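# Sort tested circuit boards into totes by tester light

## Task

Now that testing is over, remove every circuit board from its tester and drop it into the tote whose color matches that tester's light (green or red). Any board in the wrong-colored tote, or any tote that no longer sits on its bench, means failure. Each lid is latched by a hook that releases when you push its little black tab downward. The testers are loose: each must finish upright on its own plate, still facing its original direction. The robot must not topple or be left tilted.

## Robot and tools

Robot: a Rainbow Robotics RB-Y1. It has a two-wheel drive base with rear casters, a head, two 7-joint arms with parallel grippers, and a torso. The torso's leg folds via torso_squat_rad, torso_shift_rad and torso_pitch_rad, and it turns via torso_yaw_rad. The base is 0.58 m wide. Its front edge is 0.10 m ahead of the wheel axle and its back edge 0.57 m behind it. Spinning in place sweeps a radius of 0.58 m. The wrist camera cases stick out sideways and can collide with things.

Frames: everything is in metres. In the base frame the origin is on the floor between the drive wheels, with x forward, y left and z up. The chest, left_hand and right_hand readings use this frame. A hand point lies midway between the finger pads; the fingers point along the hand's -z axis and close along its x axis. Printed hand positions can be off, especially at long reach or under load. base_odometry counts wheel turns from the starting pose; heading is in rad, positive to the left. Wheel slip corrupts it.

move: one action per call, plus "cameras" (head_camera, left_wrist_camera, right_wrist_camera or all; [] for none) and "blocking".
- base: {x_m_s, turn_rad_s, for_s} is a velocity command, not a place. x_m_s is forward speed, 0.005 to 0.4 in either sign, or 0. turn_rad_s is the rate of turning left, 0.02 to 1.509 in either sign, or 0. for_s runs from 0.1 to 5 s. Omitted speeds are 0, and there is no sideways motion. Acceleration is 0.4 m/s² (turns 0.5 rad/s²), so the base coasts for up to 1 s (turns 3.1 s) afterwards. If |x| + 0.27|turn| exceeds 0.4, both are scaled down. The base does not stop on contact.
- joints: a dict of absolute angles in rad (grippers as opening in m, 0 to 0.1) keyed by joint name, e.g. left_elbow_rad -2.617..0.01, head_tilt_rad -0.35..1.57 (positive looks down), torso_yaw_rad -1.5..1.5 (raise both arms 0.2 rad outward first). Positive shoulder_roll lifts the left arm out; negative lifts the right arm out. Combined torso limits: squat+shift<=1.52; squat-shift+pitch<=1.57; shift+0.5pitch-0.4squat<=0.7; shift+0.3pitch-0.5squat<=0.39.
- target: one hand's absolute pose: side "left"/"right", x, y, z in the base frame (m, -3..3), and quat_wxyz in the same form as the hand lines print it. It is solved once into joint angles, so the hand travels on an arc. Split long moves into short steps. It can go with min_time_s only.
- min_time_s (0.1..8): the shortest duration for the arm, head and torso motions.
- contact_limits: gripper current in mA, 200..672.5, default 672.5. It persists and scales grip force.
With blocking false the call returns in about 0.5 s while motion continues. New joint targets for a moving part wait until that part stops. A call is invalid if it has unknown keys, and refused if a value is out of range.

wait {seconds 0..10}: observe only. stop: brakes everything. zoom_image {camera, region [x0,y0,x1,y1]}: a detailed crop of at most 504x504 from the latest image. finished_scene {scene}: ends the current scene (give its number). It cannot be undone; any calls after it apply to the next task.

Result lines: "move" reads done or the worst status. Per-joint status can be done, moving, off_target (resting short and maybe still pushing), not_followed (blocked by the arm-collision check; look for a "cause:" line), stopped, time_out, contact_stop (torso only), limit_stop_at_<name> (a self-collision guard or a built-in limit), torque_fault, or limit_stop_at_motor_heat. For a target, the hand status is reached (within 10 mm and 2°), short, or refused. Base "done" only means the velocity was sent; it can still be done if the wheels were blocked. on_its_own lists motions nobody commanded. lidar_m gives 12 sector distances starting straight ahead and going counter-clockwise, measured at a height of 0.23 m. motor_effort gives drive-wheel effort in %; at rest with no obstruction it stays under about 30. External joint torques and wrist force/torque carry offsets, so read changes rather than absolute values. Motor temperatures are listed per arm. Any unplanned stop prevents your later calls from running.

Gripping: command an opening at least 0.005 m narrower than the object. off_target or done are both fine while holding.

Avoid: driving into benches. The base can fit under them while the upper body catches, which tips the robot. Do not let the arms hit or press each other; a hard press ends the scene. Do not let a hand strike the body. Keep torque on arm joints below the limits (shoulders 63.7, elbow 32.7, forearm and wrist 22.7 N m) or a 10 s fault halts everything. Do not carry heavy loads far forward, and do not stop hard after driving forward. Heating comes from holding loads, outstretched arms, or pushing on unreachable poses; at 80 °C the arm locks. Drops, slams, letting go of moving parts, and shoving the loose testers off their plates or rotating them should all be avoided. Press the latch tab gently, and open the lid without dragging the tester. Thinking time passes in the simulation while the robot holds its last command.

Each tool is called after "Call:" by a JSON object that holds its "fn" and its "kwargs".

## Session

Call:
{"fn": "move", "kwargs": {}}

Scene clock: 0.00 s.
Joint torques (N m): no reading
External joint torques (N m): no reading
Motor temperatures (°C): left_arm=[29 32 30 34 39 36 41] | right_arm=[35 33 28 33 45 37 36]
Wrist force (N): no reading
Wrist torque (N m): no reading
Wrist force, peak (N): no reading
base_odometry: x=+0.000 y=+0.000 heading=+0.000
lidar_m: 2.52 2.77 1.96 1.99 2.31 2.11 2.09 2.32 2.40 2.35 2.77 2.54
base_status: not commanded
joint_positions: torso_squat_rad=+0.350 torso_shift_rad=+0.000 torso_pitch_rad=+0.000 torso_yaw_rad=+0.000 left_shoulder_pitch_rad=+0.027 left_shoulder_roll_rad=+0.018 left_shoulder_yaw_rad=-0.025 left_elbow_rad=-0.232 left_forearm_roll_rad=+0.014 left_wrist_pitch_rad=+0.031 left_hand_roll_rad=-0.041 left_gripper_m=+0.100 right_shoulder_pitch_rad=+0.035 right_shoulder_roll_rad=-0.046 right_shoulder_yaw_rad=+0.024 right_elbow_rad=-0.288 right_forearm_roll_rad=+0.041 right_wrist_pitch_rad=+0.022 right_hand_roll_rad=+0.009 right_gripper_m=+0.099 head_pan_rad=+0.000 head_tilt_rad=+0.400
joint_status: not commanded
wheel_motors_off: 0
motor_effort: left_wheel=-1 right_wheel=+3
chest: x=-0.2280 y=-0.0007 z=+1.2475 quat_wxyz=(+1.000, +0.000, +0.000, +0.000) (m; base frame)
left_hand: x=-0.1412 y=+0.2314 z=+0.5672 quat_wxyz=(+0.996, +0.009, -0.088, -0.022) (m; base frame)
right_hand: x=-0.1186 y=-0.2534 z=+0.5712 quat_wxyz=(+0.992, -0.025, -0.115, +0.034) (m; base frame)
pictures: head_camera, left_wrist_camera, right_wrist_camera

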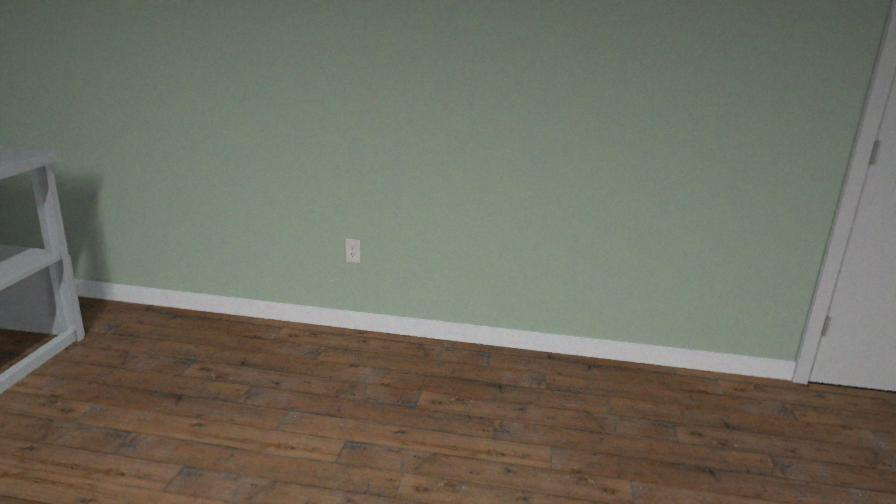

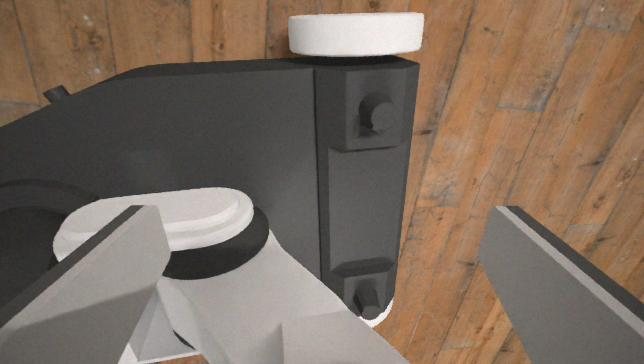

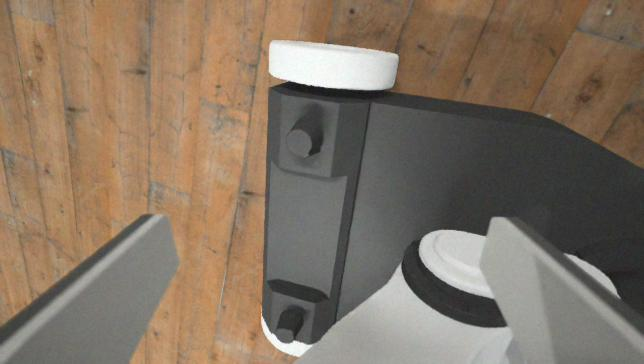

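Call:
{"fn": "move", "kwargs": {"base": {"turn_rad_s":0.5,"for_s":2.1}, "cameras": ["head_camera"]}}

Call:
{"fn": "move", "kwargs": {"base": {"turn_rad_s":0.5,"for_s":2.1}, "cameras": ["head_camera"]}}

Call:
{"fn": "move", "kwargs": {"base": {"turn_rad_s":0.5,"for_s":2.1}, "cameras": ["head_camera"]}}

Call:
{"fn": "move", "kwargs": {"base": {"turn_rad_s":0.5,"for_s":2.1}, "cameras": ["head_camera"]}}

Call:
{"fn": "move", "kwargs": {"base": {"turn_rad_s":0.5,"for_s":2.1}, "cameras": ["head_camera"]}}

Scene clock: 12.03 s.
Joint torques (N m): left_arm=[-1.97 0.69 -0.09 -0.95 0.19 -0.45 0.08] | right_arm=[-2.18 -1.22 -0.37 -1.22 -0.06 -0.65 0.06]
External joint torques (N m): left_arm=[-0.04 0.08 -0.14 0.03 0.18 0.01 0.09] | right_arm=[0.12 0.58 -0.2 0.25 -0.13 -0.13 0.05]
Motor temperatures (°C): left_arm=[29 32 30 34 39 36 41] | right_arm=[35 33 28 33 45 37 36]
Wrist force (N): left_arm=[-2.5 -0.1 -9.5] | right_arm=[0.9 11.4 -12.7]
Wrist torque (N m): left_arm=[-0.03 -0.42 -0.22] | right_arm=[-0.13 0.78 0.50]
Wrist force, peak (N): left_arm=[-2.8 -0.2 -9.9] | right_arm=[0.4 11.4 -12.9]
move: done
base_odometry: x=+0.000 y=+0.000 heading=+1.050
lidar_m: 1.95 1.98 2.30 2.10 2.08 2.29 2.40 2.36 2.80 2.54 2.53 2.76
base_status: done (sent for 2.1 of 2.1 s)
joint_positions: torso_squat_rad=+0.350 torso_shift_rad=+0.000 torso_pitch_rad=+0.000 torso_yaw_rad=+0.000 left_shoulder_pitch_rad=+0.027 left_shoulder_roll_rad=+0.018 left_shoulder_yaw_rad=-0.025 left_elbow_rad=-0.232 left_forearm_roll_rad=+0.014 left_wrist_pitch_rad=+0.031 left_hand_roll_rad=-0.041 left_gripper_m=+0.100 right_shoulder_pitch_rad=+0.035 right_shoulder_roll_rad=-0.046 right_shoulder_yaw_rad=+0.024 right_elbow_rad=-0.288 right_forearm_roll_rad=+0.041 right_wrist_pitch_rad=+0.022 right_hand_roll_rad=+0.009 right_gripper_m=+0.099 head_pan_rad=+0.000 head_tilt_rad=+0.400
joint_status: not commanded
wheel_motors_off: 0
motor_effort: left_wheel=+1(20) right_wheel=+5(26)
chest: x=-0.2280 y=-0.0008 z=+1.2475 quat_wxyz=(+1.000, +0.000, +0.000, +0.000) (m; base frame)
left_hand: x=-0.1412 y=+0.2314 z=+0.5672 quat_wxyz=(+0.996, +0.009, -0.088, -0.022) (m; base frame)
right_hand: x=-0.1186 y=-0.2534 z=+0.5712 quat_wxyz=(+0.992, -0.025, -0.115, +0.034) (m; base frame)
pictures: head_camera
camera_calibration:
head_camera: T_world_to_cam=[[0.00558812, -0.998763, 0.0494074, -0.0729333], [-0.352738, -0.048201, -0.93448, 1.33893], [0.935706, -0.0122059, -0.352571, 0.642056], [0, 0, 0, 1]] pos_world=[-0.128076, -0.000468299, 1.48118]

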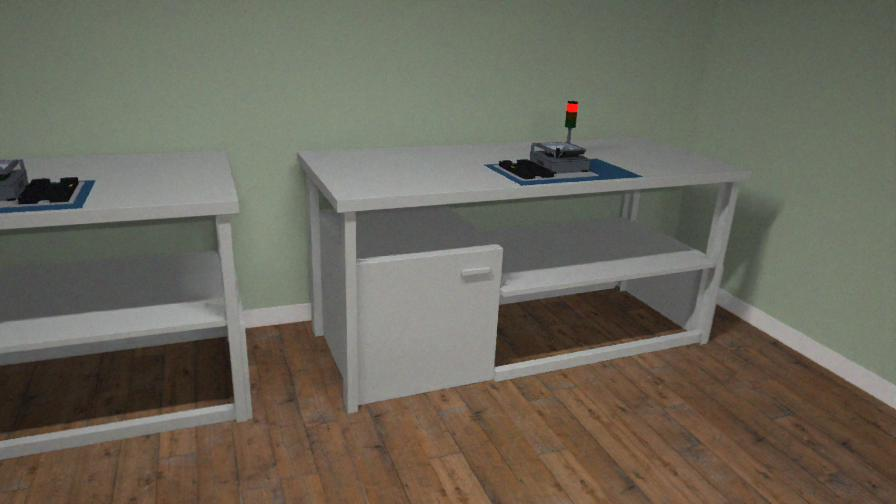

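Scene clock: 15.47 s.
Joint torques (N m): left_arm=[-1.88 0.53 0.08 -0.92 0.2 -0.44 0.08] | right_arm=[-2.31 -1.02 -0.32 -1.23 -0.17 -0.59 0]
External joint torques (N m): left_arm=[0.05 -0.08 0.03 0.06 0.2 0.01 0.09] | right_arm=[-0.01 0.78 -0.14 0.24 -0.24 -0.07 -0.01]
Motor temperatures (°C): left_arm=[29 32 30 34 39 36 41] | right_arm=[35 33 28 33 45 37 36]
Wrist force (N): left_arm=[-2.8 -0.3 -9.6] | right_arm=[0.7 10.9 -12.6]
Wrist torque (N m): left_arm=[-0.02 -0.46 -0.21] | right_arm=[-0.07 0.74 0.49]
Wrist force, peak (N): left_arm=[-3.0 -0.6 -9.9] | right_arm=[0.7 11.3 -12.9]
move: done
base_odometry: x=+0.000 y=+0.000 heading=+2.099
lidar_m: 2.31 2.10 2.08 2.29 2.36 2.32 2.78 2.57 2.55 2.80 1.95 1.98
base_status: done (sent for 2.1 of 2.1 s)
joint_positions: torso_squat_rad=+0.350 torso_shift_rad=+0.000 torso_pitch_rad=+0.000 torso_yaw_rad=+0.000 left_shoulder_pitch_rad=+0.027 left_shoulder_roll_rad=+0.018 left_shoulder_yaw_rad=-0.025 left_elbow_rad=-0.232 left_forearm_roll_rad=+0.014 left_wrist_pitch_rad=+0.031 left_hand_roll_rad=-0.041 left_gripper_m=+0.100 right_shoulder_pitch_rad=+0.035 right_shoulder_roll_rad=-0.046 right_shoulder_yaw_rad=+0.024 right_elbow_rad=-0.288 right_forearm_roll_rad=+0.041 right_wrist_pitch_rad=+0.022 right_hand_roll_rad=+0.009 right_gripper_m=+0.099 head_pan_rad=+0.000 head_tilt_rad=+0.400
joint_status: not commanded
wheel_motors_off: 0
motor_effort: left_wheel=+1(15) right_wheel=+6(24)
chest: x=-0.2280 y=-0.0008 z=+1.2475 quat_wxyz=(+1.000, +0.000, +0.000, +0.000) (m; base frame)
left_hand: x=-0.1412 y=+0.2314 z=+0.5672 quat_wxyz=(+0.996, +0.009, -0.088, -0.022) (m; base frame)
right_hand: x=-0.1186 y=-0.2534 z=+0.5712 quat_wxyz=(+0.992, -0.025, -0.115, +0.034) (m; base frame)
pictures: head_camera
camera_calibration:
head_camera: T_world_to_cam=[[0.00558764, -0.998763, 0.0494093, -0.0729348], [-0.352738, -0.0482026, -0.93448, 1.33893], [0.935705, -0.012207, -0.352571, 0.642056], [0, 0, 0, 1]] pos_world=[-0.128076, -0.000467019, 1.48118]

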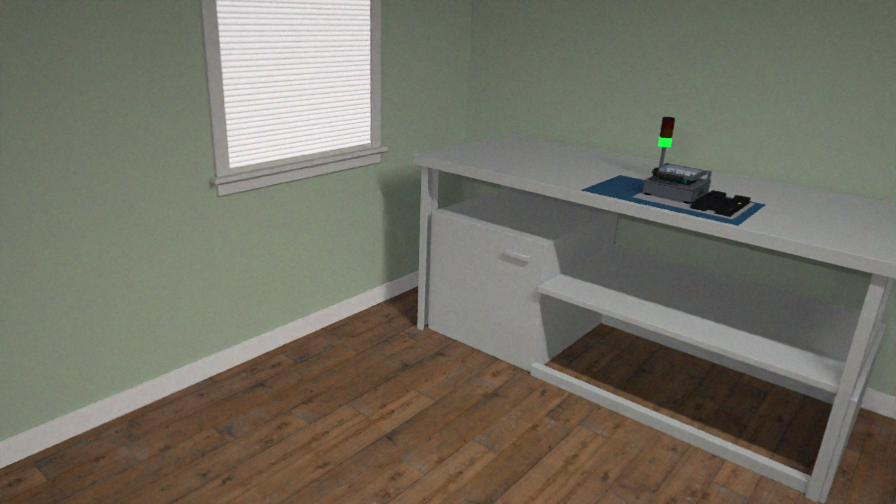

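Scene clock: 18.90 s.
Joint torques (N m): left_arm=[-1.93 0.73 0.08 -0.8 0.23 -0.41 0.09] | right_arm=[-2.29 -1.33 -0.45 -1.2 -0.12 -0.57 -0.03]
External joint torques (N m): left_arm=[0 0.12 0.02 0.19 0.22 0.04 0.1] | right_arm=[0.01 0.47 -0.27 0.26 -0.18 -0.04 -0.04]
Motor temperatures (°C): left_arm=[29 32 30 34 39 36 41] | right_arm=[35 33 28 33 45 37 36]
Wrist force (N): left_arm=[-2.8 -0.4 -9.6] | right_arm=[1.0 11.0 -12.8]
Wrist torque (N m): left_arm=[0.00 -0.46 -0.20] | right_arm=[-0.07 0.79 0.50]
Wrist force, peak (N): left_arm=[-2.9 -0.6 -9.9] | right_arm=[0.9 11.2 -12.8]
move: done
base_odometry: x=+0.000 y=+0.000 heading=-3.134
lidar_m: 2.08 2.29 2.37 2.31 2.77 2.54 2.51 2.79 1.99 2.02 2.31 2.10
base_status: done (sent for 2.1 of 2.1 s)
joint_positions: torso_squat_rad=+0.350 torso_shift_rad=+0.000 torso_pitch_rad=+0.000 torso_yaw_rad=+0.000 left_shoulder_pitch_rad=+0.027 left_shoulder_roll_rad=+0.018 left_shoulder_yaw_rad=-0.025 left_elbow_rad=-0.232 left_forearm_roll_rad=+0.014 left_wrist_pitch_rad=+0.031 left_hand_roll_rad=-0.041 left_gripper_m=+0.100 right_shoulder_pitch_rad=+0.035 right_shoulder_roll_rad=-0.046 right_shoulder_yaw_rad=+0.024 right_elbow_rad=-0.288 right_forearm_roll_rad=+0.041 right_wrist_pitch_rad=+0.022 right_hand_roll_rad=+0.009 right_gripper_m=+0.099 head_pan_rad=+0.000 head_tilt_rad=+0.400
joint_status: not commanded
wheel_motors_off: 0
motor_effort: left_wheel=+0(14) right_wheel=+5(23)
chest: x=-0.2280 y=-0.0008 z=+1.2475 quat_wxyz=(+1.000, +0.000, +0.000, +0.000) (m; base frame)
left_hand: x=-0.1412 y=+0.2314 z=+0.5672 quat_wxyz=(+0.996, +0.009, -0.088, -0.022) (m; base frame)
right_hand: x=-0.1186 y=-0.2534 z=+0.5712 quat_wxyz=(+0.992, -0.025, -0.115, +0.034) (m; base frame)
pictures: head_camera
camera_calibration:
head_camera: T_world_to_cam=[[0.00558726, -0.998763, 0.0494093, -0.072935], [-0.352737, -0.0482025, -0.93448, 1.33893], [0.935706, -0.0122073, -0.35257, 0.642056], [0, 0, 0, 1]] pos_world=[-0.128076, -0.000467072, 1.48118]

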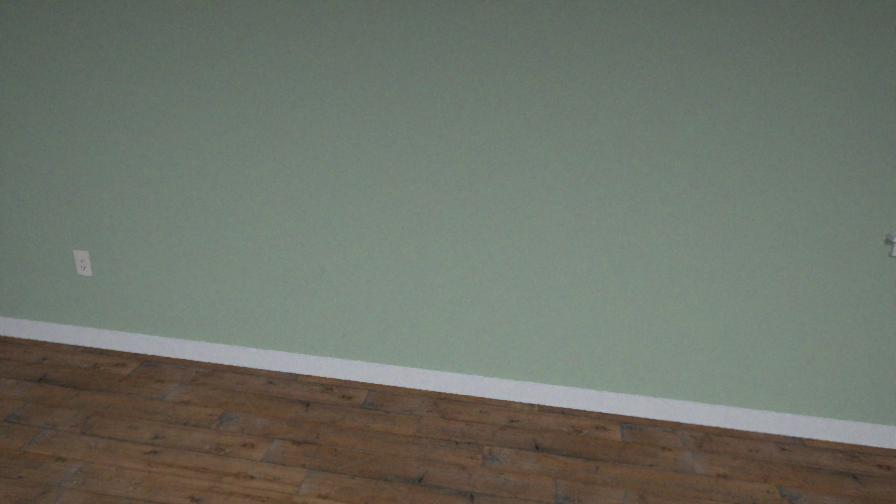

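Scene clock: 22.33 s.
Joint torques (N m): left_arm=[-2 0.61 0.3 -0.82 0.13 -0.39 0.08] | right_arm=[-2.4 -1.13 -0.57 -1.15 -0.12 -0.64 0.1]
External joint torques (N m): left_arm=[-0.06 0 0.24 0.16 0.12 0.06 0.09] | right_arm=[-0.1 0.68 -0.39 0.32 -0.19 -0.11 0.09]
Motor temperatures (°C): left_arm=[29 32 30 34 39 36 41] | right_arm=[35 33 28 33 45 37 36]
Wrist force (N): left_arm=[-3.0 -0.3 -9.7] | right_arm=[0.8 11.0 -12.6]
Wrist torque (N m): left_arm=[-0.01 -0.49 -0.20] | right_arm=[-0.08 0.76 0.51]
Wrist force, peak (N): left_arm=[-3.0 -0.3 -9.9] | right_arm=[0.6 11.2 -13.0]
move: done
base_odometry: x=+0.000 y=+0.000 heading=-2.084
lidar_m: 2.37 2.32 2.77 2.54 2.52 2.76 1.99 2.02 2.34 2.11 2.09 2.29
base_status: done (sent for 2.1 of 2.1 s)
joint_positions: torso_squat_rad=+0.350 torso_shift_rad=+0.000 torso_pitch_rad=+0.000 torso_yaw_rad=+0.000 left_shoulder_pitch_rad=+0.027 left_shoulder_roll_rad=+0.018 left_shoulder_yaw_rad=-0.025 left_elbow_rad=-0.232 left_forearm_roll_rad=+0.014 left_wrist_pitch_rad=+0.031 left_hand_roll_rad=-0.041 left_gripper_m=+0.100 right_shoulder_pitch_rad=+0.035 right_shoulder_roll_rad=-0.046 right_shoulder_yaw_rad=+0.024 right_elbow_rad=-0.288 right_forearm_roll_rad=+0.041 right_wrist_pitch_rad=+0.022 right_hand_roll_rad=+0.009 right_gripper_m=+0.099 head_pan_rad=+0.000 head_tilt_rad=+0.400
joint_status: not commanded
wheel_motors_off: 0
motor_effort: left_wheel=+0(15) right_wheel=+6(24)
chest: x=-0.2280 y=-0.0008 z=+1.2475 quat_wxyz=(+1.000, +0.000, +0.000, +0.000) (m; base frame)
left_hand: x=-0.1412 y=+0.2314 z=+0.5672 quat_wxyz=(+0.996, +0.009, -0.088, -0.022) (m; base frame)
right_hand: x=-0.1186 y=-0.2534 z=+0.5712 quat_wxyz=(+0.992, -0.025, -0.115, +0.034) (m; base frame)
pictures: head_camera
camera_calibration:
head_camera: T_world_to_cam=[[0.005587, -0.998763, 0.0494113, -0.0729356], [-0.352738, -0.0482042, -0.93448, 1.33893], [0.935706, -0.0122083, -0.352571, 0.642056], [0, 0, 0, 1]] pos_world=[-0.128076, -0.000464823, 1.48118]

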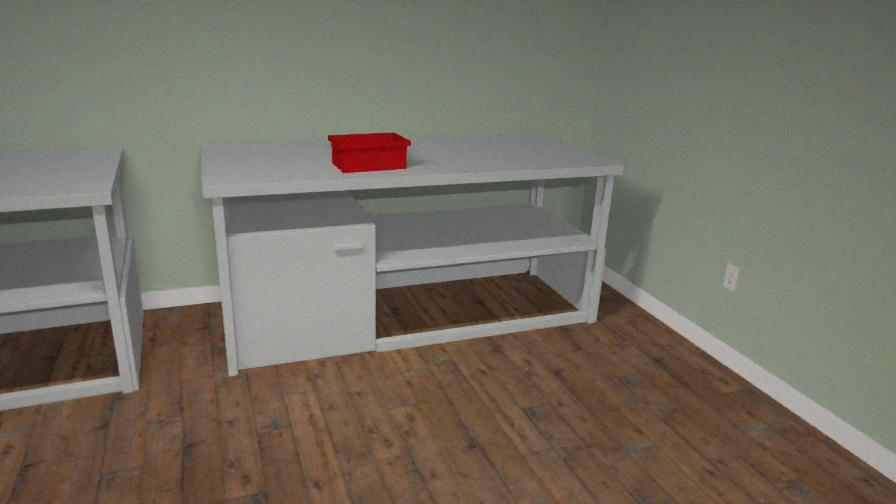

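Scene clock: 25.77 s.
Joint torques (N m): left_arm=[-1.92 0.77 0.14 -0.92 0.15 -0.43 0.08] | right_arm=[-2.13 -1.01 -0.19 -1.15 -0.17 -0.6 -0.05]
External joint torques (N m): left_arm=[0.02 0.15 0.09 0.07 0.15 0.02 0.09] | right_arm=[0.17 0.8 -0.01 0.31 -0.23 -0.07 -0.06]
Motor temperatures (°C): left_arm=[29 32 30 34 39 36 41] | right_arm=[35 33 28 33 45 37 36]
Wrist force (N): left_arm=[-2.9 -0.4 -9.7] | right_arm=[0.6 11.1 -12.5]
Wrist torque (N m): left_arm=[0.03 -0.48 -0.20] | right_arm=[-0.08 0.73 0.50]
Wrist force, peak (N): left_arm=[-2.9 -0.4 -9.9] | right_arm=[0.8 11.5 -12.8]
move: done
base_odometry: x=+0.000 y=+0.000 heading=-1.035
lidar_m: 2.77 2.53 2.52 2.75 1.95 1.98 2.31 2.14 2.12 2.31 2.38 2.33
base_status: done (sent for 2.1 of 2.1 s)
joint_positions: torso_squat_rad=+0.350 torso_shift_rad=+0.000 torso_pitch_rad=+0.000 torso_yaw_rad=+0.000 left_shoulder_pitch_rad=+0.027 left_shoulder_roll_rad=+0.018 left_shoulder_yaw_rad=-0.025 left_elbow_rad=-0.232 left_forearm_roll_rad=+0.014 left_wrist_pitch_rad=+0.031 left_hand_roll_rad=-0.041 left_gripper_m=+0.100 right_shoulder_pitch_rad=+0.035 right_shoulder_roll_rad=-0.046 right_shoulder_yaw_rad=+0.024 right_elbow_rad=-0.288 right_forearm_roll_rad=+0.041 right_wrist_pitch_rad=+0.022 right_hand_roll_rad=+0.009 right_gripper_m=+0.099 head_pan_rad=+0.000 head_tilt_rad=+0.400
joint_status: not commanded
wheel_motors_off: 0
motor_effort: left_wheel=+1(16) right_wheel=+4(23)
chest: x=-0.2280 y=-0.0008 z=+1.2475 quat_wxyz=(+1.000, +0.000, +0.000, +0.000) (m; base frame)
left_hand: x=-0.1412 y=+0.2314 z=+0.5672 quat_wxyz=(+0.996, +0.009, -0.088, -0.022) (m; base frame)
right_hand: x=-0.1186 y=-0.2534 z=+0.5712 quat_wxyz=(+0.992, -0.025, -0.115, +0.034) (m; base frame)
pictures: head_camera
camera_calibration:
head_camera: T_world_to_cam=[[0.00558658, -0.998763, 0.0494095, -0.072935], [-0.352737, -0.0482024, -0.93448, 1.33893], [0.935706, -0.012208, -0.35257, 0.642056], [0, 0, 0, 1]] pos_world=[-0.128076, -0.000466787, 1.48118]

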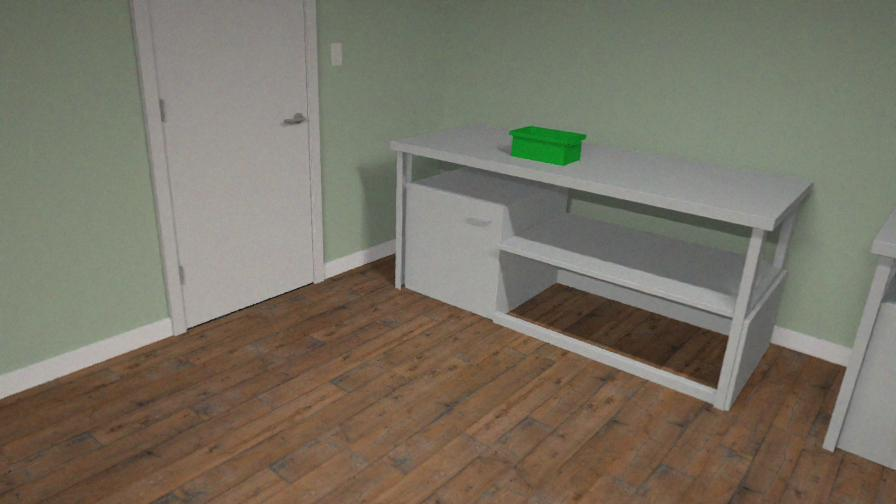

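Call:
{"fn": "move", "kwargs": {"base": {"turn_rad_s":0.8,"for_s":2.03}, "cameras": []}}

Call:
{"fn": "move", "kwargs": {"base": {"x_m_s":0.4,"for_s":4.2}, "cameras": []}}

Call:
{"fn": "move", "kwargs": {"base": {"turn_rad_s":0.5,"for_s":1.75}, "cameras": ["head_camera"]}}

Scene clock: 48.23 s.
Joint torques (N m): left_arm=[-1.94 0.53 0.05 -0.91 0.2 -0.46 0.14] | right_arm=[-2 -1.19 -0.34 -1.07 -0.2 -0.66 -0.02]
External joint torques (N m): left_arm=[-0.01 -0.08 -0.01 0.08 0.2 0 0.15] | right_arm=[0.3 0.62 -0.16 0.4 -0.27 -0.13 -0.03]
Motor temperatures (°C): left_arm=[29 32 30 34 39 36 41] | right_arm=[35 33 28 33 45 37 36]
Wrist force (N): left_arm=[-2.8 -0.3 -9.6] | right_arm=[1.0 10.9 -12.4]
Wrist torque (N m): left_arm=[0.00 -0.47 -0.22] | right_arm=[-0.05 0.79 0.49]
Wrist force, peak (N): left_arm=[-2.7 -0.3 -10.0] | right_arm=[0.7 11.5 -12.8]
move: done
base_odometry: x=+0.000 y=+0.000 heading=+0.592
lidar_m: 2.83 1.96 1.97 2.31 2.10 2.09 2.34 2.39 2.35 2.80 2.53 2.52
base_status: done (sent for 2.03 of 2.03 s)
joint_positions: torso_squat_rad=+0.350 torso_shift_rad=+0.000 torso_pitch_rad=+0.000 torso_yaw_rad=+0.000 left_shoulder_pitch_rad=+0.027 left_shoulder_roll_rad=+0.018 left_shoulder_yaw_rad=-0.025 left_elbow_rad=-0.232 left_forearm_roll_rad=+0.014 left_wrist_pitch_rad=+0.031 left_hand_roll_rad=-0.041 left_gripper_m=+0.100 right_shoulder_pitch_rad=+0.035 right_shoulder_roll_rad=-0.046 right_shoulder_yaw_rad=+0.024 right_elbow_rad=-0.288 right_forearm_roll_rad=+0.041 right_wrist_pitch_rad=+0.022 right_hand_roll_rad=+0.009 right_gripper_m=+0.099 head_pan_rad=+0.000 head_tilt_rad=+0.400
joint_status: not commanded
wheel_motors_off: 0
motor_effort: left_wheel=+1(15) right_wheel=+3(25)
chest: x=-0.2280 y=-0.0008 z=+1.2475 quat_wxyz=(+1.000, +0.000, +0.000, +0.000) (m; base frame)
left_hand: x=-0.1412 y=+0.2314 z=+0.5672 quat_wxyz=(+0.996, +0.009, -0.088, -0.022) (m; base frame)
right_hand: x=-0.1186 y=-0.2534 z=+0.5712 quat_wxyz=(+0.992, -0.025, -0.115, +0.034) (m; base frame)
pictures: none
No camera images: "cameras" was empty.

Scene clock: 53.97 s.
Joint torques (N m): left_arm=[-1.68 0.59 0.05 -0.9 0.23 -0.45 0.16] | right_arm=[-1.93 -1.1 -0.42 -1.16 -0.21 -0.64 0.04]
External joint torques (N m): left_arm=[0.25 -0.02 -0.01 0.08 0.23 0 0.17] | right_arm=[0.36 0.71 -0.25 0.3 -0.27 -0.11 0.03]
Motor temperatures (°C): left_arm=[29 32 30 34 39 36 41] | right_arm=[35 33 28 33 45 37 36]
Wrist force (N): left_arm=[-2.6 -0.4 -9.6] | right_arm=[0.4 11.2 -12.7]
Wrist torque (N m): left_arm=[0.01 -0.44 -0.21] | right_arm=[-0.10 0.70 0.50]
Wrist force, peak (N): left_arm=[-2.7 -0.4 -10.0] | right_arm=[1.0 11.4 -13.0]
move: done
base_odometry: x=+1.394 y=+0.938 heading=+0.592
lidar_m: 1.19 1.53 0.89 0.96 2.54 3.35 3.75 3.56 2.84 1.52 1.26 1.26
base_status: done (sent for 4.2 of 4.2 s)
joint_positions: torso_squat_rad=+0.350 torso_shift_rad=+0.000 torso_pitch_rad=+0.000 torso_yaw_rad=+0.000 left_shoulder_pitch_rad=+0.026 left_shoulder_roll_rad=+0.018 left_shoulder_yaw_rad=-0.025 left_elbow_rad=-0.232 left_forearm_roll_rad=+0.014 left_wrist_pitch_rad=+0.031 left_hand_roll_rad=-0.041 left_gripper_m=+0.100 right_shoulder_pitch_rad=+0.035 right_shoulder_roll_rad=-0.046 right_shoulder_yaw_rad=+0.024 right_elbow_rad=-0.288 right_forearm_roll_rad=+0.041 right_wrist_pitch_rad=+0.022 right_hand_roll_rad=+0.009 right_gripper_m=+0.099 head_pan_rad=+0.000 head_tilt_rad=+0.400
joint_status: not commanded
wheel_motors_off: 0
motor_effort: left_wheel=+1(32) right_wheel=-2(29)
chest: x=-0.2280 y=-0.0008 z=+1.2475 quat_wxyz=(+1.000, +0.000, +0.000, +0.000) (m; base frame)
left_hand: x=-0.1412 y=+0.2314 z=+0.5672 quat_wxyz=(+0.996, +0.009, -0.088, -0.022) (m; base frame)
right_hand: x=-0.1186 y=-0.2534 z=+0.5712 quat_wxyz=(+0.992, -0.025, -0.115, +0.034) (m; base frame)
pictures: none
No camera images: "cameras" was empty.

Scene clock: 57.03 s.
Joint torques (N m): left_arm=[-1.62 0.69 0.04 -0.89 0.23 -0.44 0.1] | right_arm=[-2.01 -0.95 -0.37 -1.19 -0.2 -0.58 -0.06]
External joint torques (N m): left_arm=[0.31 0.08 -0.01 0.09 0.23 0.01 0.11] | right_arm=[0.29 0.85 -0.19 0.27 -0.26 -0.05 -0.07]
Motor temperatures (°C): left_arm=[29 32 30 34 39 36 41] | right_arm=[35 33 28 33 45 37 36]
Wrist force (N): left_arm=[-2.7 -0.3 -9.7] | right_arm=[0.8 11.1 -12.6]
Wrist torque (N m): left_arm=[0.00 -0.46 -0.22] | right_arm=[-0.10 0.75 0.51]
Wrist force, peak (N): left_arm=[-2.8 -0.5 -9.9] | right_arm=[0.8 11.2 -12.9]
move: done
base_odometry: x=+1.394 y=+0.938 heading=+1.475
lidar_m: 0.90 0.90 1.19 3.35 3.51 3.53 3.44 1.77 1.33 1.29 1.19 1.25
base_status: done (sent for 1.77 of 1.77 s)
joint_positions: torso_squat_rad=+0.350 torso_shift_rad=+0.000 torso_pitch_rad=+0.000 torso_yaw_rad=+0.000 left_shoulder_pitch_rad=+0.026 left_shoulder_roll_rad=+0.018 left_shoulder_yaw_rad=-0.025 left_elbow_rad=-0.232 left_forearm_roll_rad=+0.014 left_wrist_pitch_rad=+0.031 left_hand_roll_rad=-0.041 left_gripper_m=+0.100 right_shoulder_pitch_rad=+0.035 right_shoulder_roll_rad=-0.046 right_shoulder_yaw_rad=+0.024 right_elbow_rad=-0.288 right_forearm_roll_rad=+0.041 right_wrist_pitch_rad=+0.022 right_hand_roll_rad=+0.009 right_gripper_m=+0.099 head_pan_rad=+0.000 head_tilt_rad=+0.400
joint_status: not commanded
wheel_motors_off: 0
motor_effort: left_wheel=+1(29) right_wheel=+3(29)
chest: x=-0.2280 y=-0.0008 z=+1.2475 quat_wxyz=(+1.000, +0.000, +0.000, +0.000) (m; base frame)
left_hand: x=-0.1412 y=+0.2314 z=+0.5672 quat_wxyz=(+0.996, +0.009, -0.088, -0.022) (m; base frame)
right_hand: x=-0.1186 y=-0.2534 z=+0.5712 quat_wxyz=(+0.992, -0.025, -0.115, +0.034) (m; base frame)
pictures: head_camera
camera_calibration:
head_camera: T_world_to_cam=[[0.00558795, -0.998763, 0.0494072, -0.0729333], [-0.352776, -0.0482002, -0.934465, 1.33891], [0.935691, -0.0122079, -0.352609, 0.642086], [0, 0, 0, 1]] pos_world=[-0.12805, -0.000468718, 1.48118]

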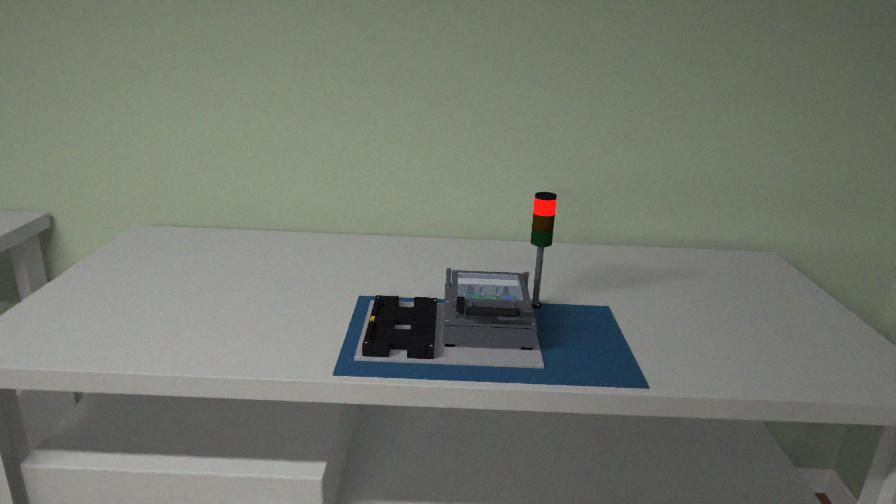

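Call:
{"fn": "zoom_image", "kwargs": {"camera": "head_camera", "region": [330, 250, 570, 385]}}

Scaled by 2.100 from the camera's 896x504 image, which has a finer 1280x720 frame.

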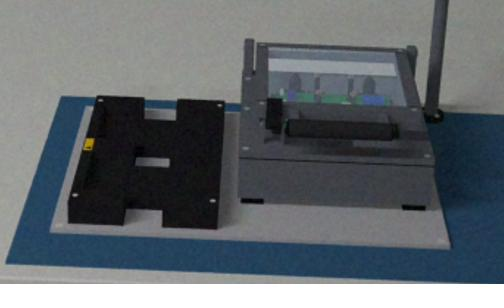

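Call:
{"fn": "move", "kwargs": {"base": {"x_m_s":0.2,"for_s":2.25}, "joints": {"head_tilt_rad":0.85}, "cameras": ["head_camera"]}}

Scene clock: 74.13 s.
Joint torques (N m): left_arm=[-1.44 0.55 0.06 -0.8 0.25 -0.41 0.12] | right_arm=[-2.11 -0.75 -0.48 -1.22 -0.16 -0.66 0.04]
External joint torques (N m): left_arm=[0.5 -0.06 0 0.18 0.24 0.05 0.13] | right_arm=[0.18 1.06 -0.31 0.24 -0.22 -0.13 0.02]
Motor temperatures (°C): left_arm=[29 32 30 34 39 36 41] | right_arm=[35 33 28 33 45 37 36]
Wrist force (N): left_arm=[-2.7 -0.4 -9.7] | right_arm=[1.1 10.8 -12.7]
Wrist torque (N m): left_arm=[0.01 -0.46 -0.20] | right_arm=[-0.05 0.80 0.49]
Wrist force, peak (N): left_arm=[-2.8 -0.3 -10.0] | right_arm=[1.4 11.2 -12.9]
move: done
base_odometry: x=+1.437 y=+1.389 heading=+1.476
lidar_m: 0.87 0.46 0.59 2.39 3.49 4.07 3.88 1.79 1.34 1.30 0.94 1.10
base_status: done (sent for 2.27 of 2.27 s)
joint_positions: torso_squat_rad=+0.350 torso_shift_rad=+0.000 torso_pitch_rad=+0.000 torso_yaw_rad=+0.000 left_shoulder_pitch_rad=+0.026 left_shoulder_roll_rad=+0.018 left_shoulder_yaw_rad=-0.025 left_elbow_rad=-0.232 left_forearm_roll_rad=+0.014 left_wrist_pitch_rad=+0.031 left_hand_roll_rad=-0.041 left_gripper_m=+0.100 right_shoulder_pitch_rad=+0.035 right_shoulder_roll_rad=-0.046 right_shoulder_yaw_rad=+0.024 right_elbow_rad=-0.288 right_forearm_roll_rad=+0.041 right_wrist_pitch_rad=+0.022 right_hand_roll_rad=+0.009 right_gripper_m=+0.099 head_pan_rad=+0.000 head_tilt_rad=+0.850
joint_status: all done
wheel_motors_off: 0
motor_effort: left_wheel=+3(28) right_wheel=-4(32)
chest: x=-0.2280 y=-0.0008 z=+1.2475 quat_wxyz=(+1.000, +0.000, +0.000, +0.000) (m; base frame)
left_hand: x=-0.1412 y=+0.2314 z=+0.5672 quat_wxyz=(+0.996, +0.009, -0.088, -0.022) (m; base frame)
right_hand: x=-0.1186 y=-0.2534 z=+0.5712 quat_wxyz=(+0.992, -0.025, -0.115, +0.034) (m; base frame)
pictures: head_camera
camera_calibration:
head_camera: T_world_to_cam=[[0.0269355, -0.998756, 0.0419627, -0.0577596], [-0.72409, -0.0484344, -0.688003, 0.905662], [0.68918, -0.0118531, -0.724493, 1.12964], [0, 0, 0, 1]] pos_world=[-0.121189, -0.000432781, 1.44394]

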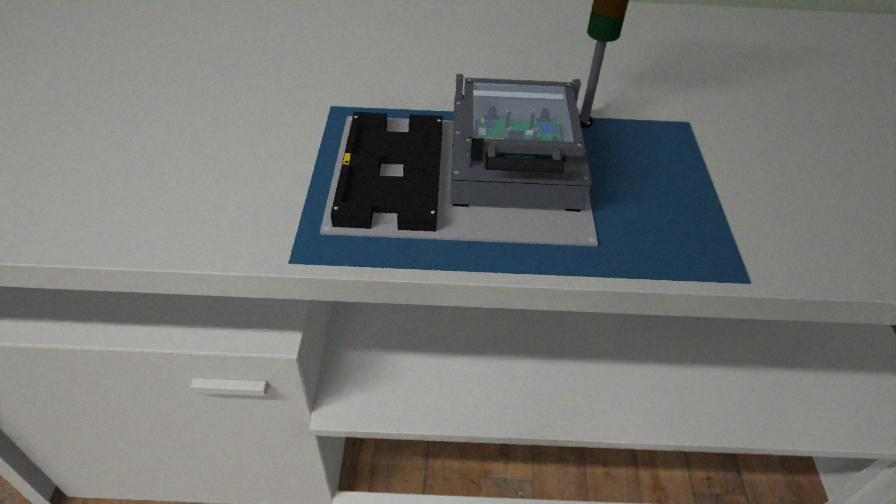

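Call:
{"fn": "zoom_image", "kwargs": {"camera": "head_camera", "region": [430, 60, 630, 220]}}

Call:
{"fn": "zoom_image", "kwargs": {"camera": "head_camera", "region": [320, 100, 470, 240]}}

Scaled by 2.520 from the camera's 896x504 image, which has a finer 1280x720 frame.

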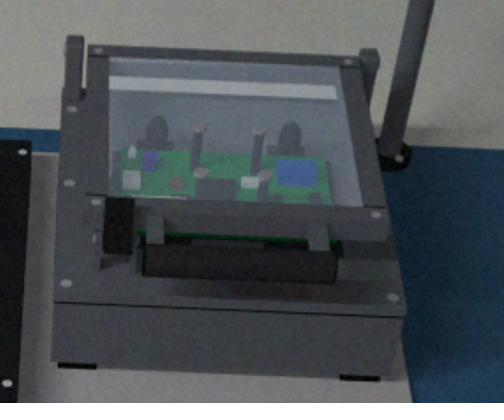

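Scaled by 3.360 from the camera's 896x504 image, which has a finer 1280x720 frame.

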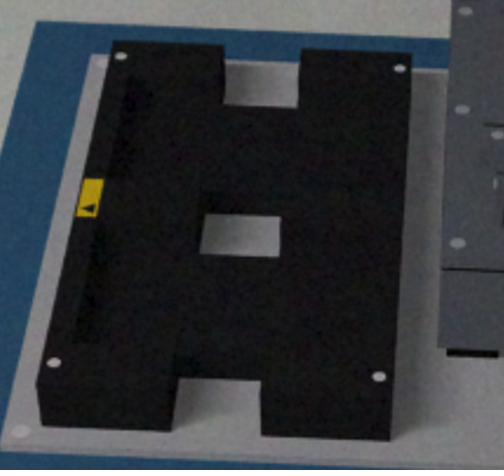

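Call:
{"fn": "move", "kwargs": {"target": {"side":"right","x":0.1,"y":-0.3,"z":1.0,"quat_wxyz":[1,0,0,0]}, "cameras": []}}

Call:
{"fn": "move", "kwargs": {"target": {"side":"left","x":0.1,"y":0.3,"z":1.0,"quat_wxyz":[1,0,0,0]}, "cameras": []}}

Call:
{"fn": "move", "kwargs": {"base": {"x_m_s":0.1,"for_s":1.9}, "joints": {"head_tilt_rad":1.1}}}

Scene clock: 112.10 s.
Joint torques (N m): left_arm=[-1.73 0.73 -0.02 -0.96 0.23 -0.48 0.08] | right_arm=[-12.85 -10.69 -6.74 -4.38 0.23 -0.4 0.09]
External joint torques (N m): left_arm=[0.2 0.12 -0.08 0.02 0.22 -0.03 0.09] | right_arm=[1.34 0.87 1.44 0.93 -0.02 -0.37 0.09]
Motor temperatures (°C): left_arm=[29 32 30 33 38 36 41] | right_arm=[35 33 28 33 45 37 36]
Wrist force (N): left_arm=[-2.6 -0.3 -9.6] | right_arm=[2.3 10.6 -13.3]
Wrist torque (N m): left_arm=[-0.01 -0.44 -0.22] | right_arm=[-0.02 0.87 0.51]
Wrist force, peak (N): left_arm=[-2.7 -0.4 -9.9] | right_arm=[-1.3 12.9 -12.5]
move: done
base_odometry: x=+1.437 y=+1.389 heading=+1.476
lidar_m: 0.87 0.47 0.58 2.39 3.50 4.08 3.89 1.80 1.34 1.30 0.95 1.10
base_status: not commanded
joint_positions: torso_squat_rad=+0.350 torso_shift_rad=+0.000 torso_pitch_rad=+0.000 torso_yaw_rad=+0.000 left_shoulder_pitch_rad=+0.026 left_shoulder_roll_rad=+0.018 left_shoulder_yaw_rad=-0.025 left_elbow_rad=-0.232 left_forearm_roll_rad=+0.014 left_wrist_pitch_rad=+0.031 left_hand_roll_rad=-0.041 left_gripper_m=+0.100 right_shoulder_pitch_rad=-0.325 right_shoulder_roll_rad=-0.844 right_shoulder_yaw_rad=+0.237 right_elbow_rad=-1.949 right_forearm_roll_rad=-0.966 right_wrist_pitch_rad=+1.919 right_hand_roll_rad=-0.581 right_gripper_m=+0.099 head_pan_rad=+0.000 head_tilt_rad=+0.850
joint_status: all done
wheel_motors_off: 0
motor_effort: left_wheel=+4(6) right_wheel=-5(6)
chest: x=-0.2280 y=-0.0007 z=+1.2475 quat_wxyz=(+1.000, +0.000, +0.000, +0.000) (m; base frame)
left_hand: x=-0.1412 y=+0.2314 z=+0.5672 quat_wxyz=(+0.996, +0.009, -0.088, -0.022) (m; base frame)
right_hand: x=+0.1000 y=-0.3004 z=+1.0004 quat_wxyz=(+1.000, +0.000, -0.001, +0.000) (m; base frame)
right_hand_status: reached (checked arc, planned for 2.0 s): 1 mm and 0.2 deg off.
pictures: none
No camera images: "cameras" was empty.

Scene clock: 114.53 s.
Joint torques (N m): left_arm=[-12.26 10.11 6.37 -4.36 0.06 -0.34 0] | right_arm=[-12.54 -10.92 -7.2 -4.55 0.17 -0.25 0.13]
External joint torques (N m): left_arm=[1.03 -0.06 -1.48 0.74 0.05 -0.27 0] | right_arm=[1.65 0.64 0.98 0.76 -0.07 -0.21 0.13]
Motor temperatures (°C): left_arm=[29 32 30 33 38 36 41] | right_arm=[35 33 28 33 45 37 36]
Wrist force (N): left_arm=[-2.0 -0.1 -9.8] | right_arm=[2.4 10.4 -13.5]
Wrist torque (N m): left_arm=[-0.03 -0.46 -0.21] | right_arm=[-0.01 0.86 0.50]
Wrist force, peak (N): left_arm=[-5.0 -2.0 -9.5] | right_arm=[2.3 10.9 -13.5]
move: done
base_odometry: x=+1.437 y=+1.389 heading=+1.476
lidar_m: 0.87 0.45 0.59 2.40 3.49 4.09 3.89 1.79 1.35 1.30 0.94 1.11
base_status: not commanded
joint_positions: torso_squat_rad=+0.350 torso_shift_rad=+0.000 torso_pitch_rad=+0.000 torso_yaw_rad=+0.000 left_shoulder_pitch_rad=-0.323 left_shoulder_roll_rad=+0.842 left_shoulder_yaw_rad=-0.233 left_elbow_rad=-1.945 left_forearm_roll_rad=+0.965 left_wrist_pitch_rad=+1.919 left_hand_roll_rad=+0.575 left_gripper_m=+0.100 right_shoulder_pitch_rad=-0.325 right_shoulder_roll_rad=-0.844 right_shoulder_yaw_rad=+0.237 right_elbow_rad=-1.949 right_forearm_roll_rad=-0.966 right_wrist_pitch_rad=+1.919 right_hand_roll_rad=-0.581 right_gripper_m=+0.099 head_pan_rad=+0.000 head_tilt_rad=+0.850
joint_status: all done
wheel_motors_off: 0
motor_effort: left_wheel=+5(7) right_wheel=-3(6)
chest: x=-0.2280 y=-0.0007 z=+1.2475 quat_wxyz=(+1.000, +0.000, +0.000, +0.000) (m; base frame)
left_hand: x=+0.1000 y=+0.3001 z=+1.0001 quat_wxyz=(+1.000, +0.000, +0.000, +0.000) (m; base frame)
left_hand_status: reached (checked arc, planned for 2.0 s): 0 mm and 0.1 deg off.
right_hand: x=+0.1000 y=-0.3004 z=+1.0003 quat_wxyz=(+1.000, +0.000, -0.001, +0.000) (m; base frame)
pictures: none
No camera images: "cameras" was empty.

Scene clock: 116.97 s.
Joint torques (N m): left_arm=[-12.41 10.36 6.7 -4.31 0.1 -0.25 -0.05] | right_arm=[-12.87 -10.82 -7.49 -4.52 0.18 -0.23 0.11]
External joint torques (N m): left_arm=[0.88 0.19 -1.15 0.79 0.08 -0.17 -0.05] | right_arm=[1.32 0.74 0.69 0.79 -0.06 -0.2 0.11]
Motor temperatures (°C): left_arm=[29 32 30 34 38 36 41] | right_arm=[35 33 28 33 45 37 36]
Wrist force (N): left_arm=[-1.9 0.1 -9.9] | right_arm=[2.1 10.7 -13.3]
Wrist torque (N m): left_arm=[-0.04 -0.44 -0.22] | right_arm=[-0.03 0.85 0.52]
Wrist force, peak (N): left_arm=[-1.8 -0.1 -10.2] | right_arm=[2.2 10.8 -13.5]
move: done
base_odometry: x=+1.455 y=+1.578 heading=+1.476
lidar_m: 0.86 0.31 0.32 0.84 3.48 4.26 4.09 1.80 1.35 0.90 0.90 0.90
base_status: done (sent for 1.9 of 1.9 s)
joint_positions: torso_squat_rad=+0.350 torso_shift_rad=+0.000 torso_pitch_rad=+0.000 torso_yaw_rad=+0.000 left_shoulder_pitch_rad=-0.323 left_shoulder_roll_rad=+0.842 left_shoulder_yaw_rad=-0.233 left_elbow_rad=-1.945 left_forearm_roll_rad=+0.965 left_wrist_pitch_rad=+1.919 left_hand_roll_rad=+0.575 left_gripper_m=+0.100 right_shoulder_pitch_rad=-0.325 right_shoulder_roll_rad=-0.844 right_shoulder_yaw_rad=+0.237 right_elbow_rad=-1.949 right_forearm_roll_rad=-0.966 right_wrist_pitch_rad=+1.919 right_hand_roll_rad=-0.581 right_gripper_m=+0.099 head_pan_rad=+0.000 head_tilt_rad=+1.100
joint_status: all done
wheel_motors_off: 0
motor_effort: left_wheel=+1(24) right_wheel=-5(19)
chest: x=-0.2279 y=-0.0007 z=+1.2475 quat_wxyz=(+1.000, +0.000, +0.000, +0.000) (m; base frame)
left_hand: x=+0.1001 y=+0.3001 z=+1.0001 quat_wxyz=(+1.000, +0.000, +0.000, +0.000) (m; base frame)
right_hand: x=+0.1000 y=-0.3004 z=+1.0003 quat_wxyz=(+1.000, +0.000, -0.001, +0.000) (m; base frame)
pictures: head_camera, left_wrist_camera, right_wrist_camera
camera_calibration:
head_camera: T_world_to_cam=[[0.0367271, -0.998747, 0.0339931, -0.044177], [-0.871811, -0.0486489, -0.487421, 0.58494], [0.488464, -0.011734, -0.872505, 1.30252], [0, 0, 0, 1]] pos_world=[-0.124656, -0.00038107, 1.42307]
left_wrist_camera: T_world_to_cam=[[0.999809, 0.0156803, -0.0116526, -0.094446], [0.0193751, -0.872264, 0.488652, -0.194628], [-0.00250195, -0.488784, -0.872401, 1.08841], [0, 0, 0, 1]] pos_world=[0.100922, 0.363714, 1.04354]
right_wrist_camera: T_world_to_cam=[[-0.999585, 0.0210378, -0.0196712, 0.128425], [0.0101174, 0.895937, 0.444066, -0.142833], [0.0269663, 0.443683, -0.895778, 1.09832], [0, 0, 0, 1]] pos_world=[0.100199, -0.362039, 1.04981]

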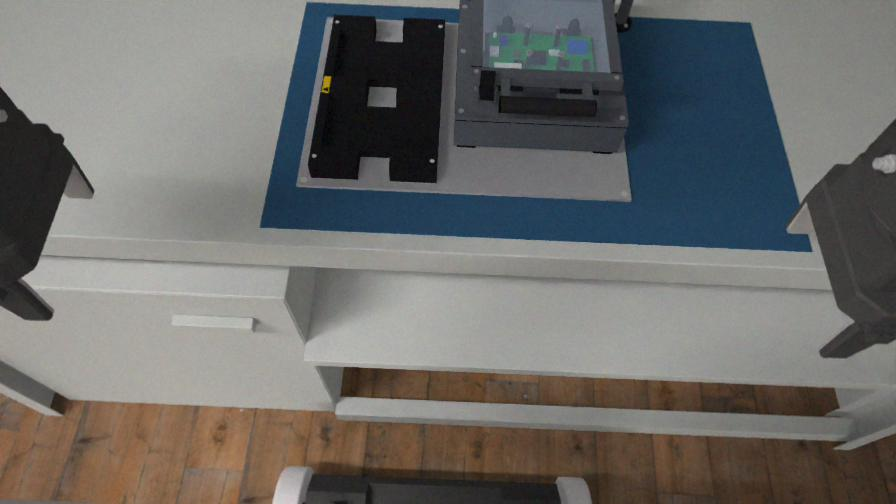

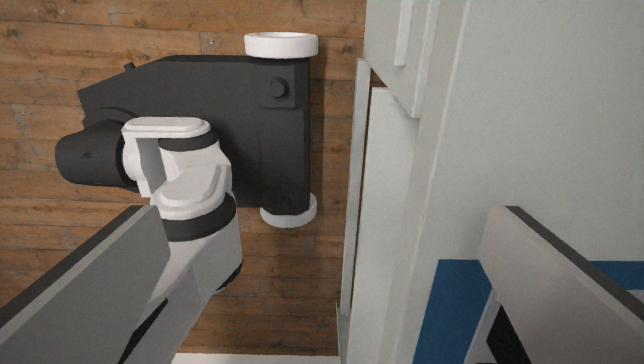

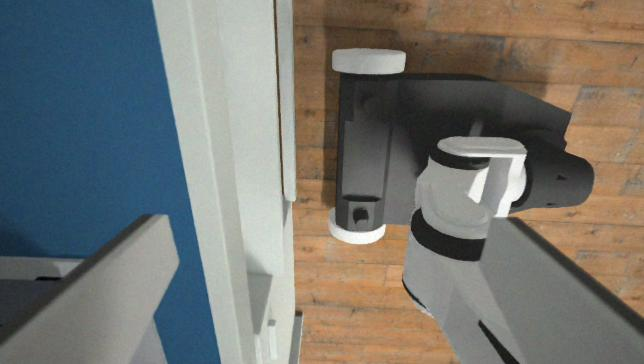

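Call:
{"fn": "zoom_image", "kwargs": {"camera": "head_camera", "region": [440, 0, 640, 160]}}

Scaled by 2.520 from the camera's 896x504 image, which has a finer 1280x720 frame.

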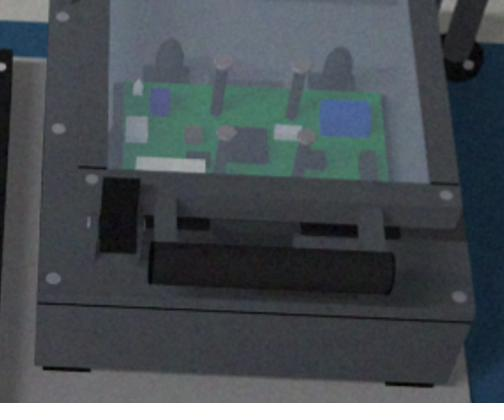

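Call:
{"fn": "move", "kwargs": {"target": {"side":"left","x":0.30,"y":0.08,"z":1.12,"quat_wxyz":[1,0,0,0]}, "cameras": ["left_wrist_camera"]}}

Call:
{"fn": "move", "kwargs": {"target": {"side":"right","x":0.30,"y":-0.24,"z":1.12,"quat_wxyz":[1,0,0,0]}, "cameras": ["right_wrist_camera","head_camera"]}}

Scene clock: 140.03 s.
Joint torques (N m): left_arm=[-22.11 8.95 1.15 -3.74 0.14 -0.22 -0.11] | right_arm=[-12.82 -10.88 -7.27 -4.75 0.13 -0.23 0.18]
External joint torques (N m): left_arm=[2.52 -0.19 -1 1.28 0.14 -0.04 -0.1] | right_arm=[1.37 0.67 0.91 0.56 -0.11 -0.2 0.18]
Motor temperatures (°C): left_arm=[29 32 30 34 38 36 41] | right_arm=[35 34 28 33 45 37 36]
Wrist force (N): left_arm=[-2.2 -0.1 -9.7] | right_arm=[2.1 10.7 -12.9]
Wrist torque (N m): left_arm=[-0.01 -0.44 -0.25] | right_arm=[-0.03 0.84 0.52]
Wrist force, peak (N): left_arm=[-2.4 0.0 -10.5] | right_arm=[2.3 11.0 -13.4]
move: short
base_odometry: x=+1.455 y=+1.578 heading=+1.476
lidar_m: 0.87 0.30 0.31 0.83 3.49 4.25 4.08 1.79 1.35 0.91 0.89 0.91
base_status: not commanded
joint_positions: torso_squat_rad=+0.350 torso_shift_rad=+0.000 torso_pitch_rad=+0.000 torso_yaw_rad=+0.000 left_shoulder_pitch_rad=-1.595 left_shoulder_roll_rad=+0.196 left_shoulder_yaw_rad=-0.621 left_elbow_rad=-0.267 left_forearm_roll_rad=+0.975 left_wrist_pitch_rad=+1.646 left_hand_roll_rad=+0.372 left_gripper_m=+0.100 right_shoulder_pitch_rad=-0.325 right_shoulder_roll_rad=-0.844 right_shoulder_yaw_rad=+0.237 right_elbow_rad=-1.949 right_forearm_roll_rad=-0.966 right_wrist_pitch_rad=+1.919 right_hand_roll_rad=-0.581 right_gripper_m=+0.099 head_pan_rad=+0.000 head_tilt_rad=+1.100
joint_status: all done
wheel_motors_off: 0
motor_effort: left_wheel=+2(5) right_wheel=-3(6)
chest: x=-0.2281 y=-0.0007 z=+1.2475 quat_wxyz=(+1.000, +0.000, +0.000, +0.000) (m; base frame)
left_hand: x=+0.2994 y=+0.0800 z=+1.1203 quat_wxyz=(+1.000, -0.006, -0.022, +0.000) (m; base frame)
left_hand_status: short (checked arc, as near as the solve gets, planned for 2.0 s): 1 mm and 2.6 deg off. The place is met; only the turn is off.
right_hand: x=+0.0999 y=-0.3004 z=+1.0003 quat_wxyz=(+1.000, +0.000, -0.001, +0.000) (m; base frame)
pictures: left_wrist_camera
camera_calibration:
left_wrist_camera: T_world_to_cam=[[0.999397, 0.0152222, 0.0312044, -0.336704], [-0.00238189, -0.866585, 0.499024, -0.45478], [0.0346375, -0.498797, -0.866026, 1.06873], [0, 0, 0, 1]] pos_world=[0.2984, 0.144101, 1.163]

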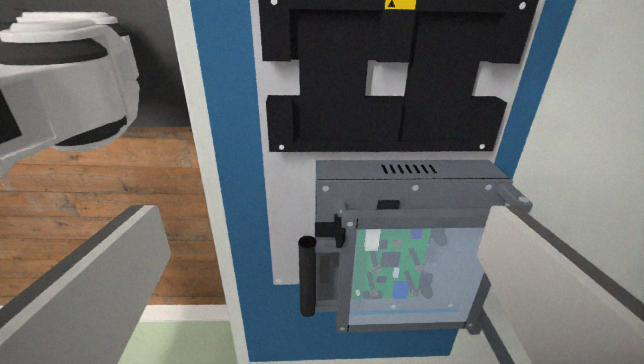

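Scene clock: 142.17 s.
Joint torques (N m): left_arm=[-22.46 8.9 1.19 -4.01 0.15 -0.21 -0.05] | right_arm=[-23.28 -9.41 -3.29 -4.14 0.28 -0.15 -0.01]
External joint torques (N m): left_arm=[2.17 -0.24 -0.96 1.01 0.15 -0.04 -0.05] | right_arm=[3.31 0.73 0.71 1.43 0.02 -0.09 -0.01]
Motor temperatures (°C): left_arm=[29 32 30 34 38 36 41] | right_arm=[35 34 28 33 45 37 36]
Wrist force (N): left_arm=[-2.1 -0.2 -9.4] | right_arm=[2.1 10.5 -13.1]
Wrist torque (N m): left_arm=[0.01 -0.44 -0.23] | right_arm=[-0.02 0.83 0.51]
Wrist force, peak (N): left_arm=[-2.0 -0.1 -10.0] | right_arm=[2.5 11.3 -13.4]
move: done
base_odometry: x=+1.455 y=+1.578 heading=+1.476
lidar_m: 0.87 0.31 0.32 0.82 3.48 4.26 4.09 1.80 1.35 0.92 0.90 0.90
base_status: not commanded
joint_positions: torso_squat_rad=+0.350 torso_shift_rad=+0.000 torso_pitch_rad=+0.000 torso_yaw_rad=+0.000 left_shoulder_pitch_rad=-1.595 left_shoulder_roll_rad=+0.196 left_shoulder_yaw_rad=-0.621 left_elbow_rad=-0.267 left_forearm_roll_rad=+0.975 left_wrist_pitch_rad=+1.646 left_hand_roll_rad=+0.372 left_gripper_m=+0.100 right_shoulder_pitch_rad=-1.356 right_shoulder_roll_rad=-0.544 right_shoulder_yaw_rad=+0.522 right_elbow_rad=-0.588 right_forearm_roll_rad=-0.931 right_wrist_pitch_rad=+1.796 right_hand_roll_rad=-0.207 right_gripper_m=+0.099 head_pan_rad=+0.000 head_tilt_rad=+1.100
joint_status: all done
wheel_motors_off: 0
motor_effort: left_wheel=+4(5) right_wheel=-5(6)
chest: x=-0.2281 y=-0.0007 z=+1.2475 quat_wxyz=(+1.000, +0.000, +0.000, +0.000) (m; base frame)
left_hand: x=+0.2993 y=+0.0800 z=+1.1202 quat_wxyz=(+1.000, -0.006, -0.022, +0.000) (m; base frame)
right_hand: x=+0.2997 y=-0.2399 z=+1.1205 quat_wxyz=(+1.000, +0.000, -0.003, +0.000) (m; base frame)
right_hand_status: reached (checked arc, planned for 1.7 s): 1 mm and 0.4 deg off.
pictures: head_camera, right_wrist_camera
camera_calibration:
head_camera: T_world_to_cam=[[0.0367252, -0.998746, 0.0340152, -0.0441947], [-0.871706, -0.0486606, -0.487607, 0.585077], [0.488651, -0.0117438, -0.8724, 1.30249], [0, 0, 0, 1]] pos_world=[-0.124827, -0.000372927, 1.42309]
right_wrist_camera: T_world_to_cam=[[-0.999525, 0.0203789, -0.0231213, 0.332773], [0.00799933, 0.896022, 0.443937, -0.251614], [0.0297642, 0.443542, -0.895759, 1.17287], [0, 0, 0, 1]] pos_world=[0.299718, -0.301546, 1.17]

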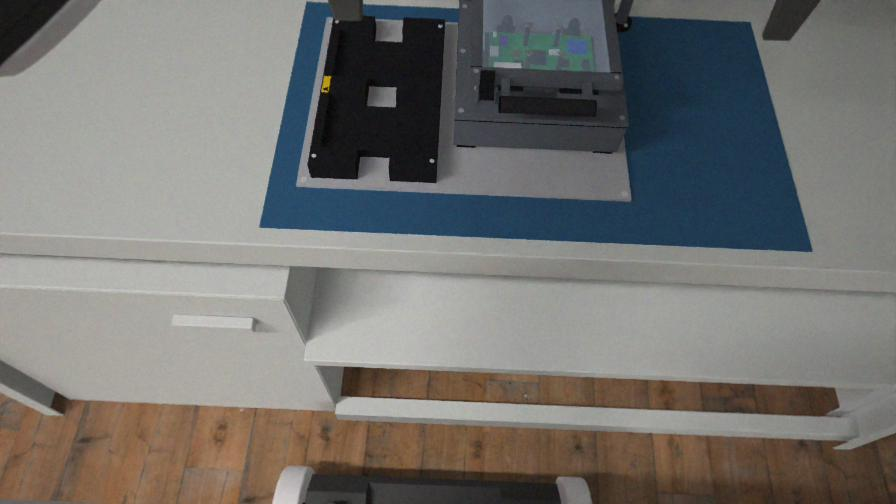

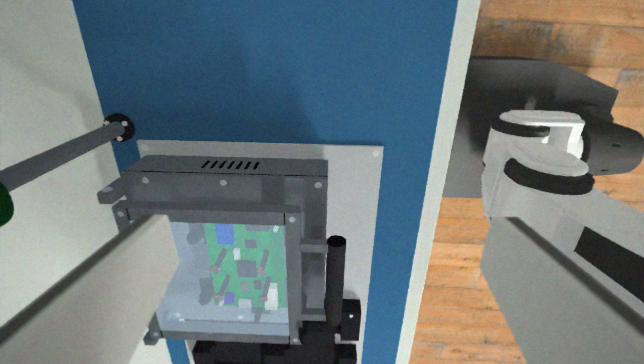

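Call:
{"fn": "zoom_image", "kwargs": {"camera": "left_wrist_camera", "region": [280, 150, 540, 350]}}

Call:
{"fn": "zoom_image", "kwargs": {"camera": "right_wrist_camera", "region": [90, 140, 390, 364]}}

This scene's latest camera images include none from left_wrist_camera. They are from: head_camera, right_wrist_camera. left_wrist_camera's image comes with the result of a call that names it in "cameras".

Scaled by 1.680 from the camera's 644x364 image, which has a finer 1265x715 frame.

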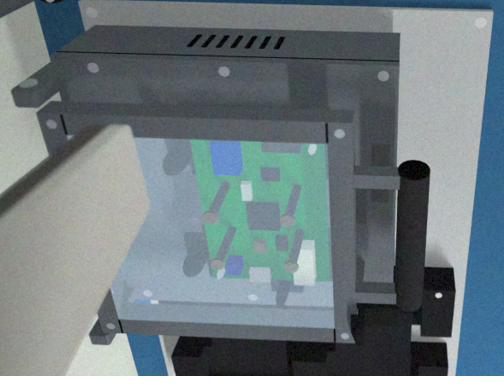

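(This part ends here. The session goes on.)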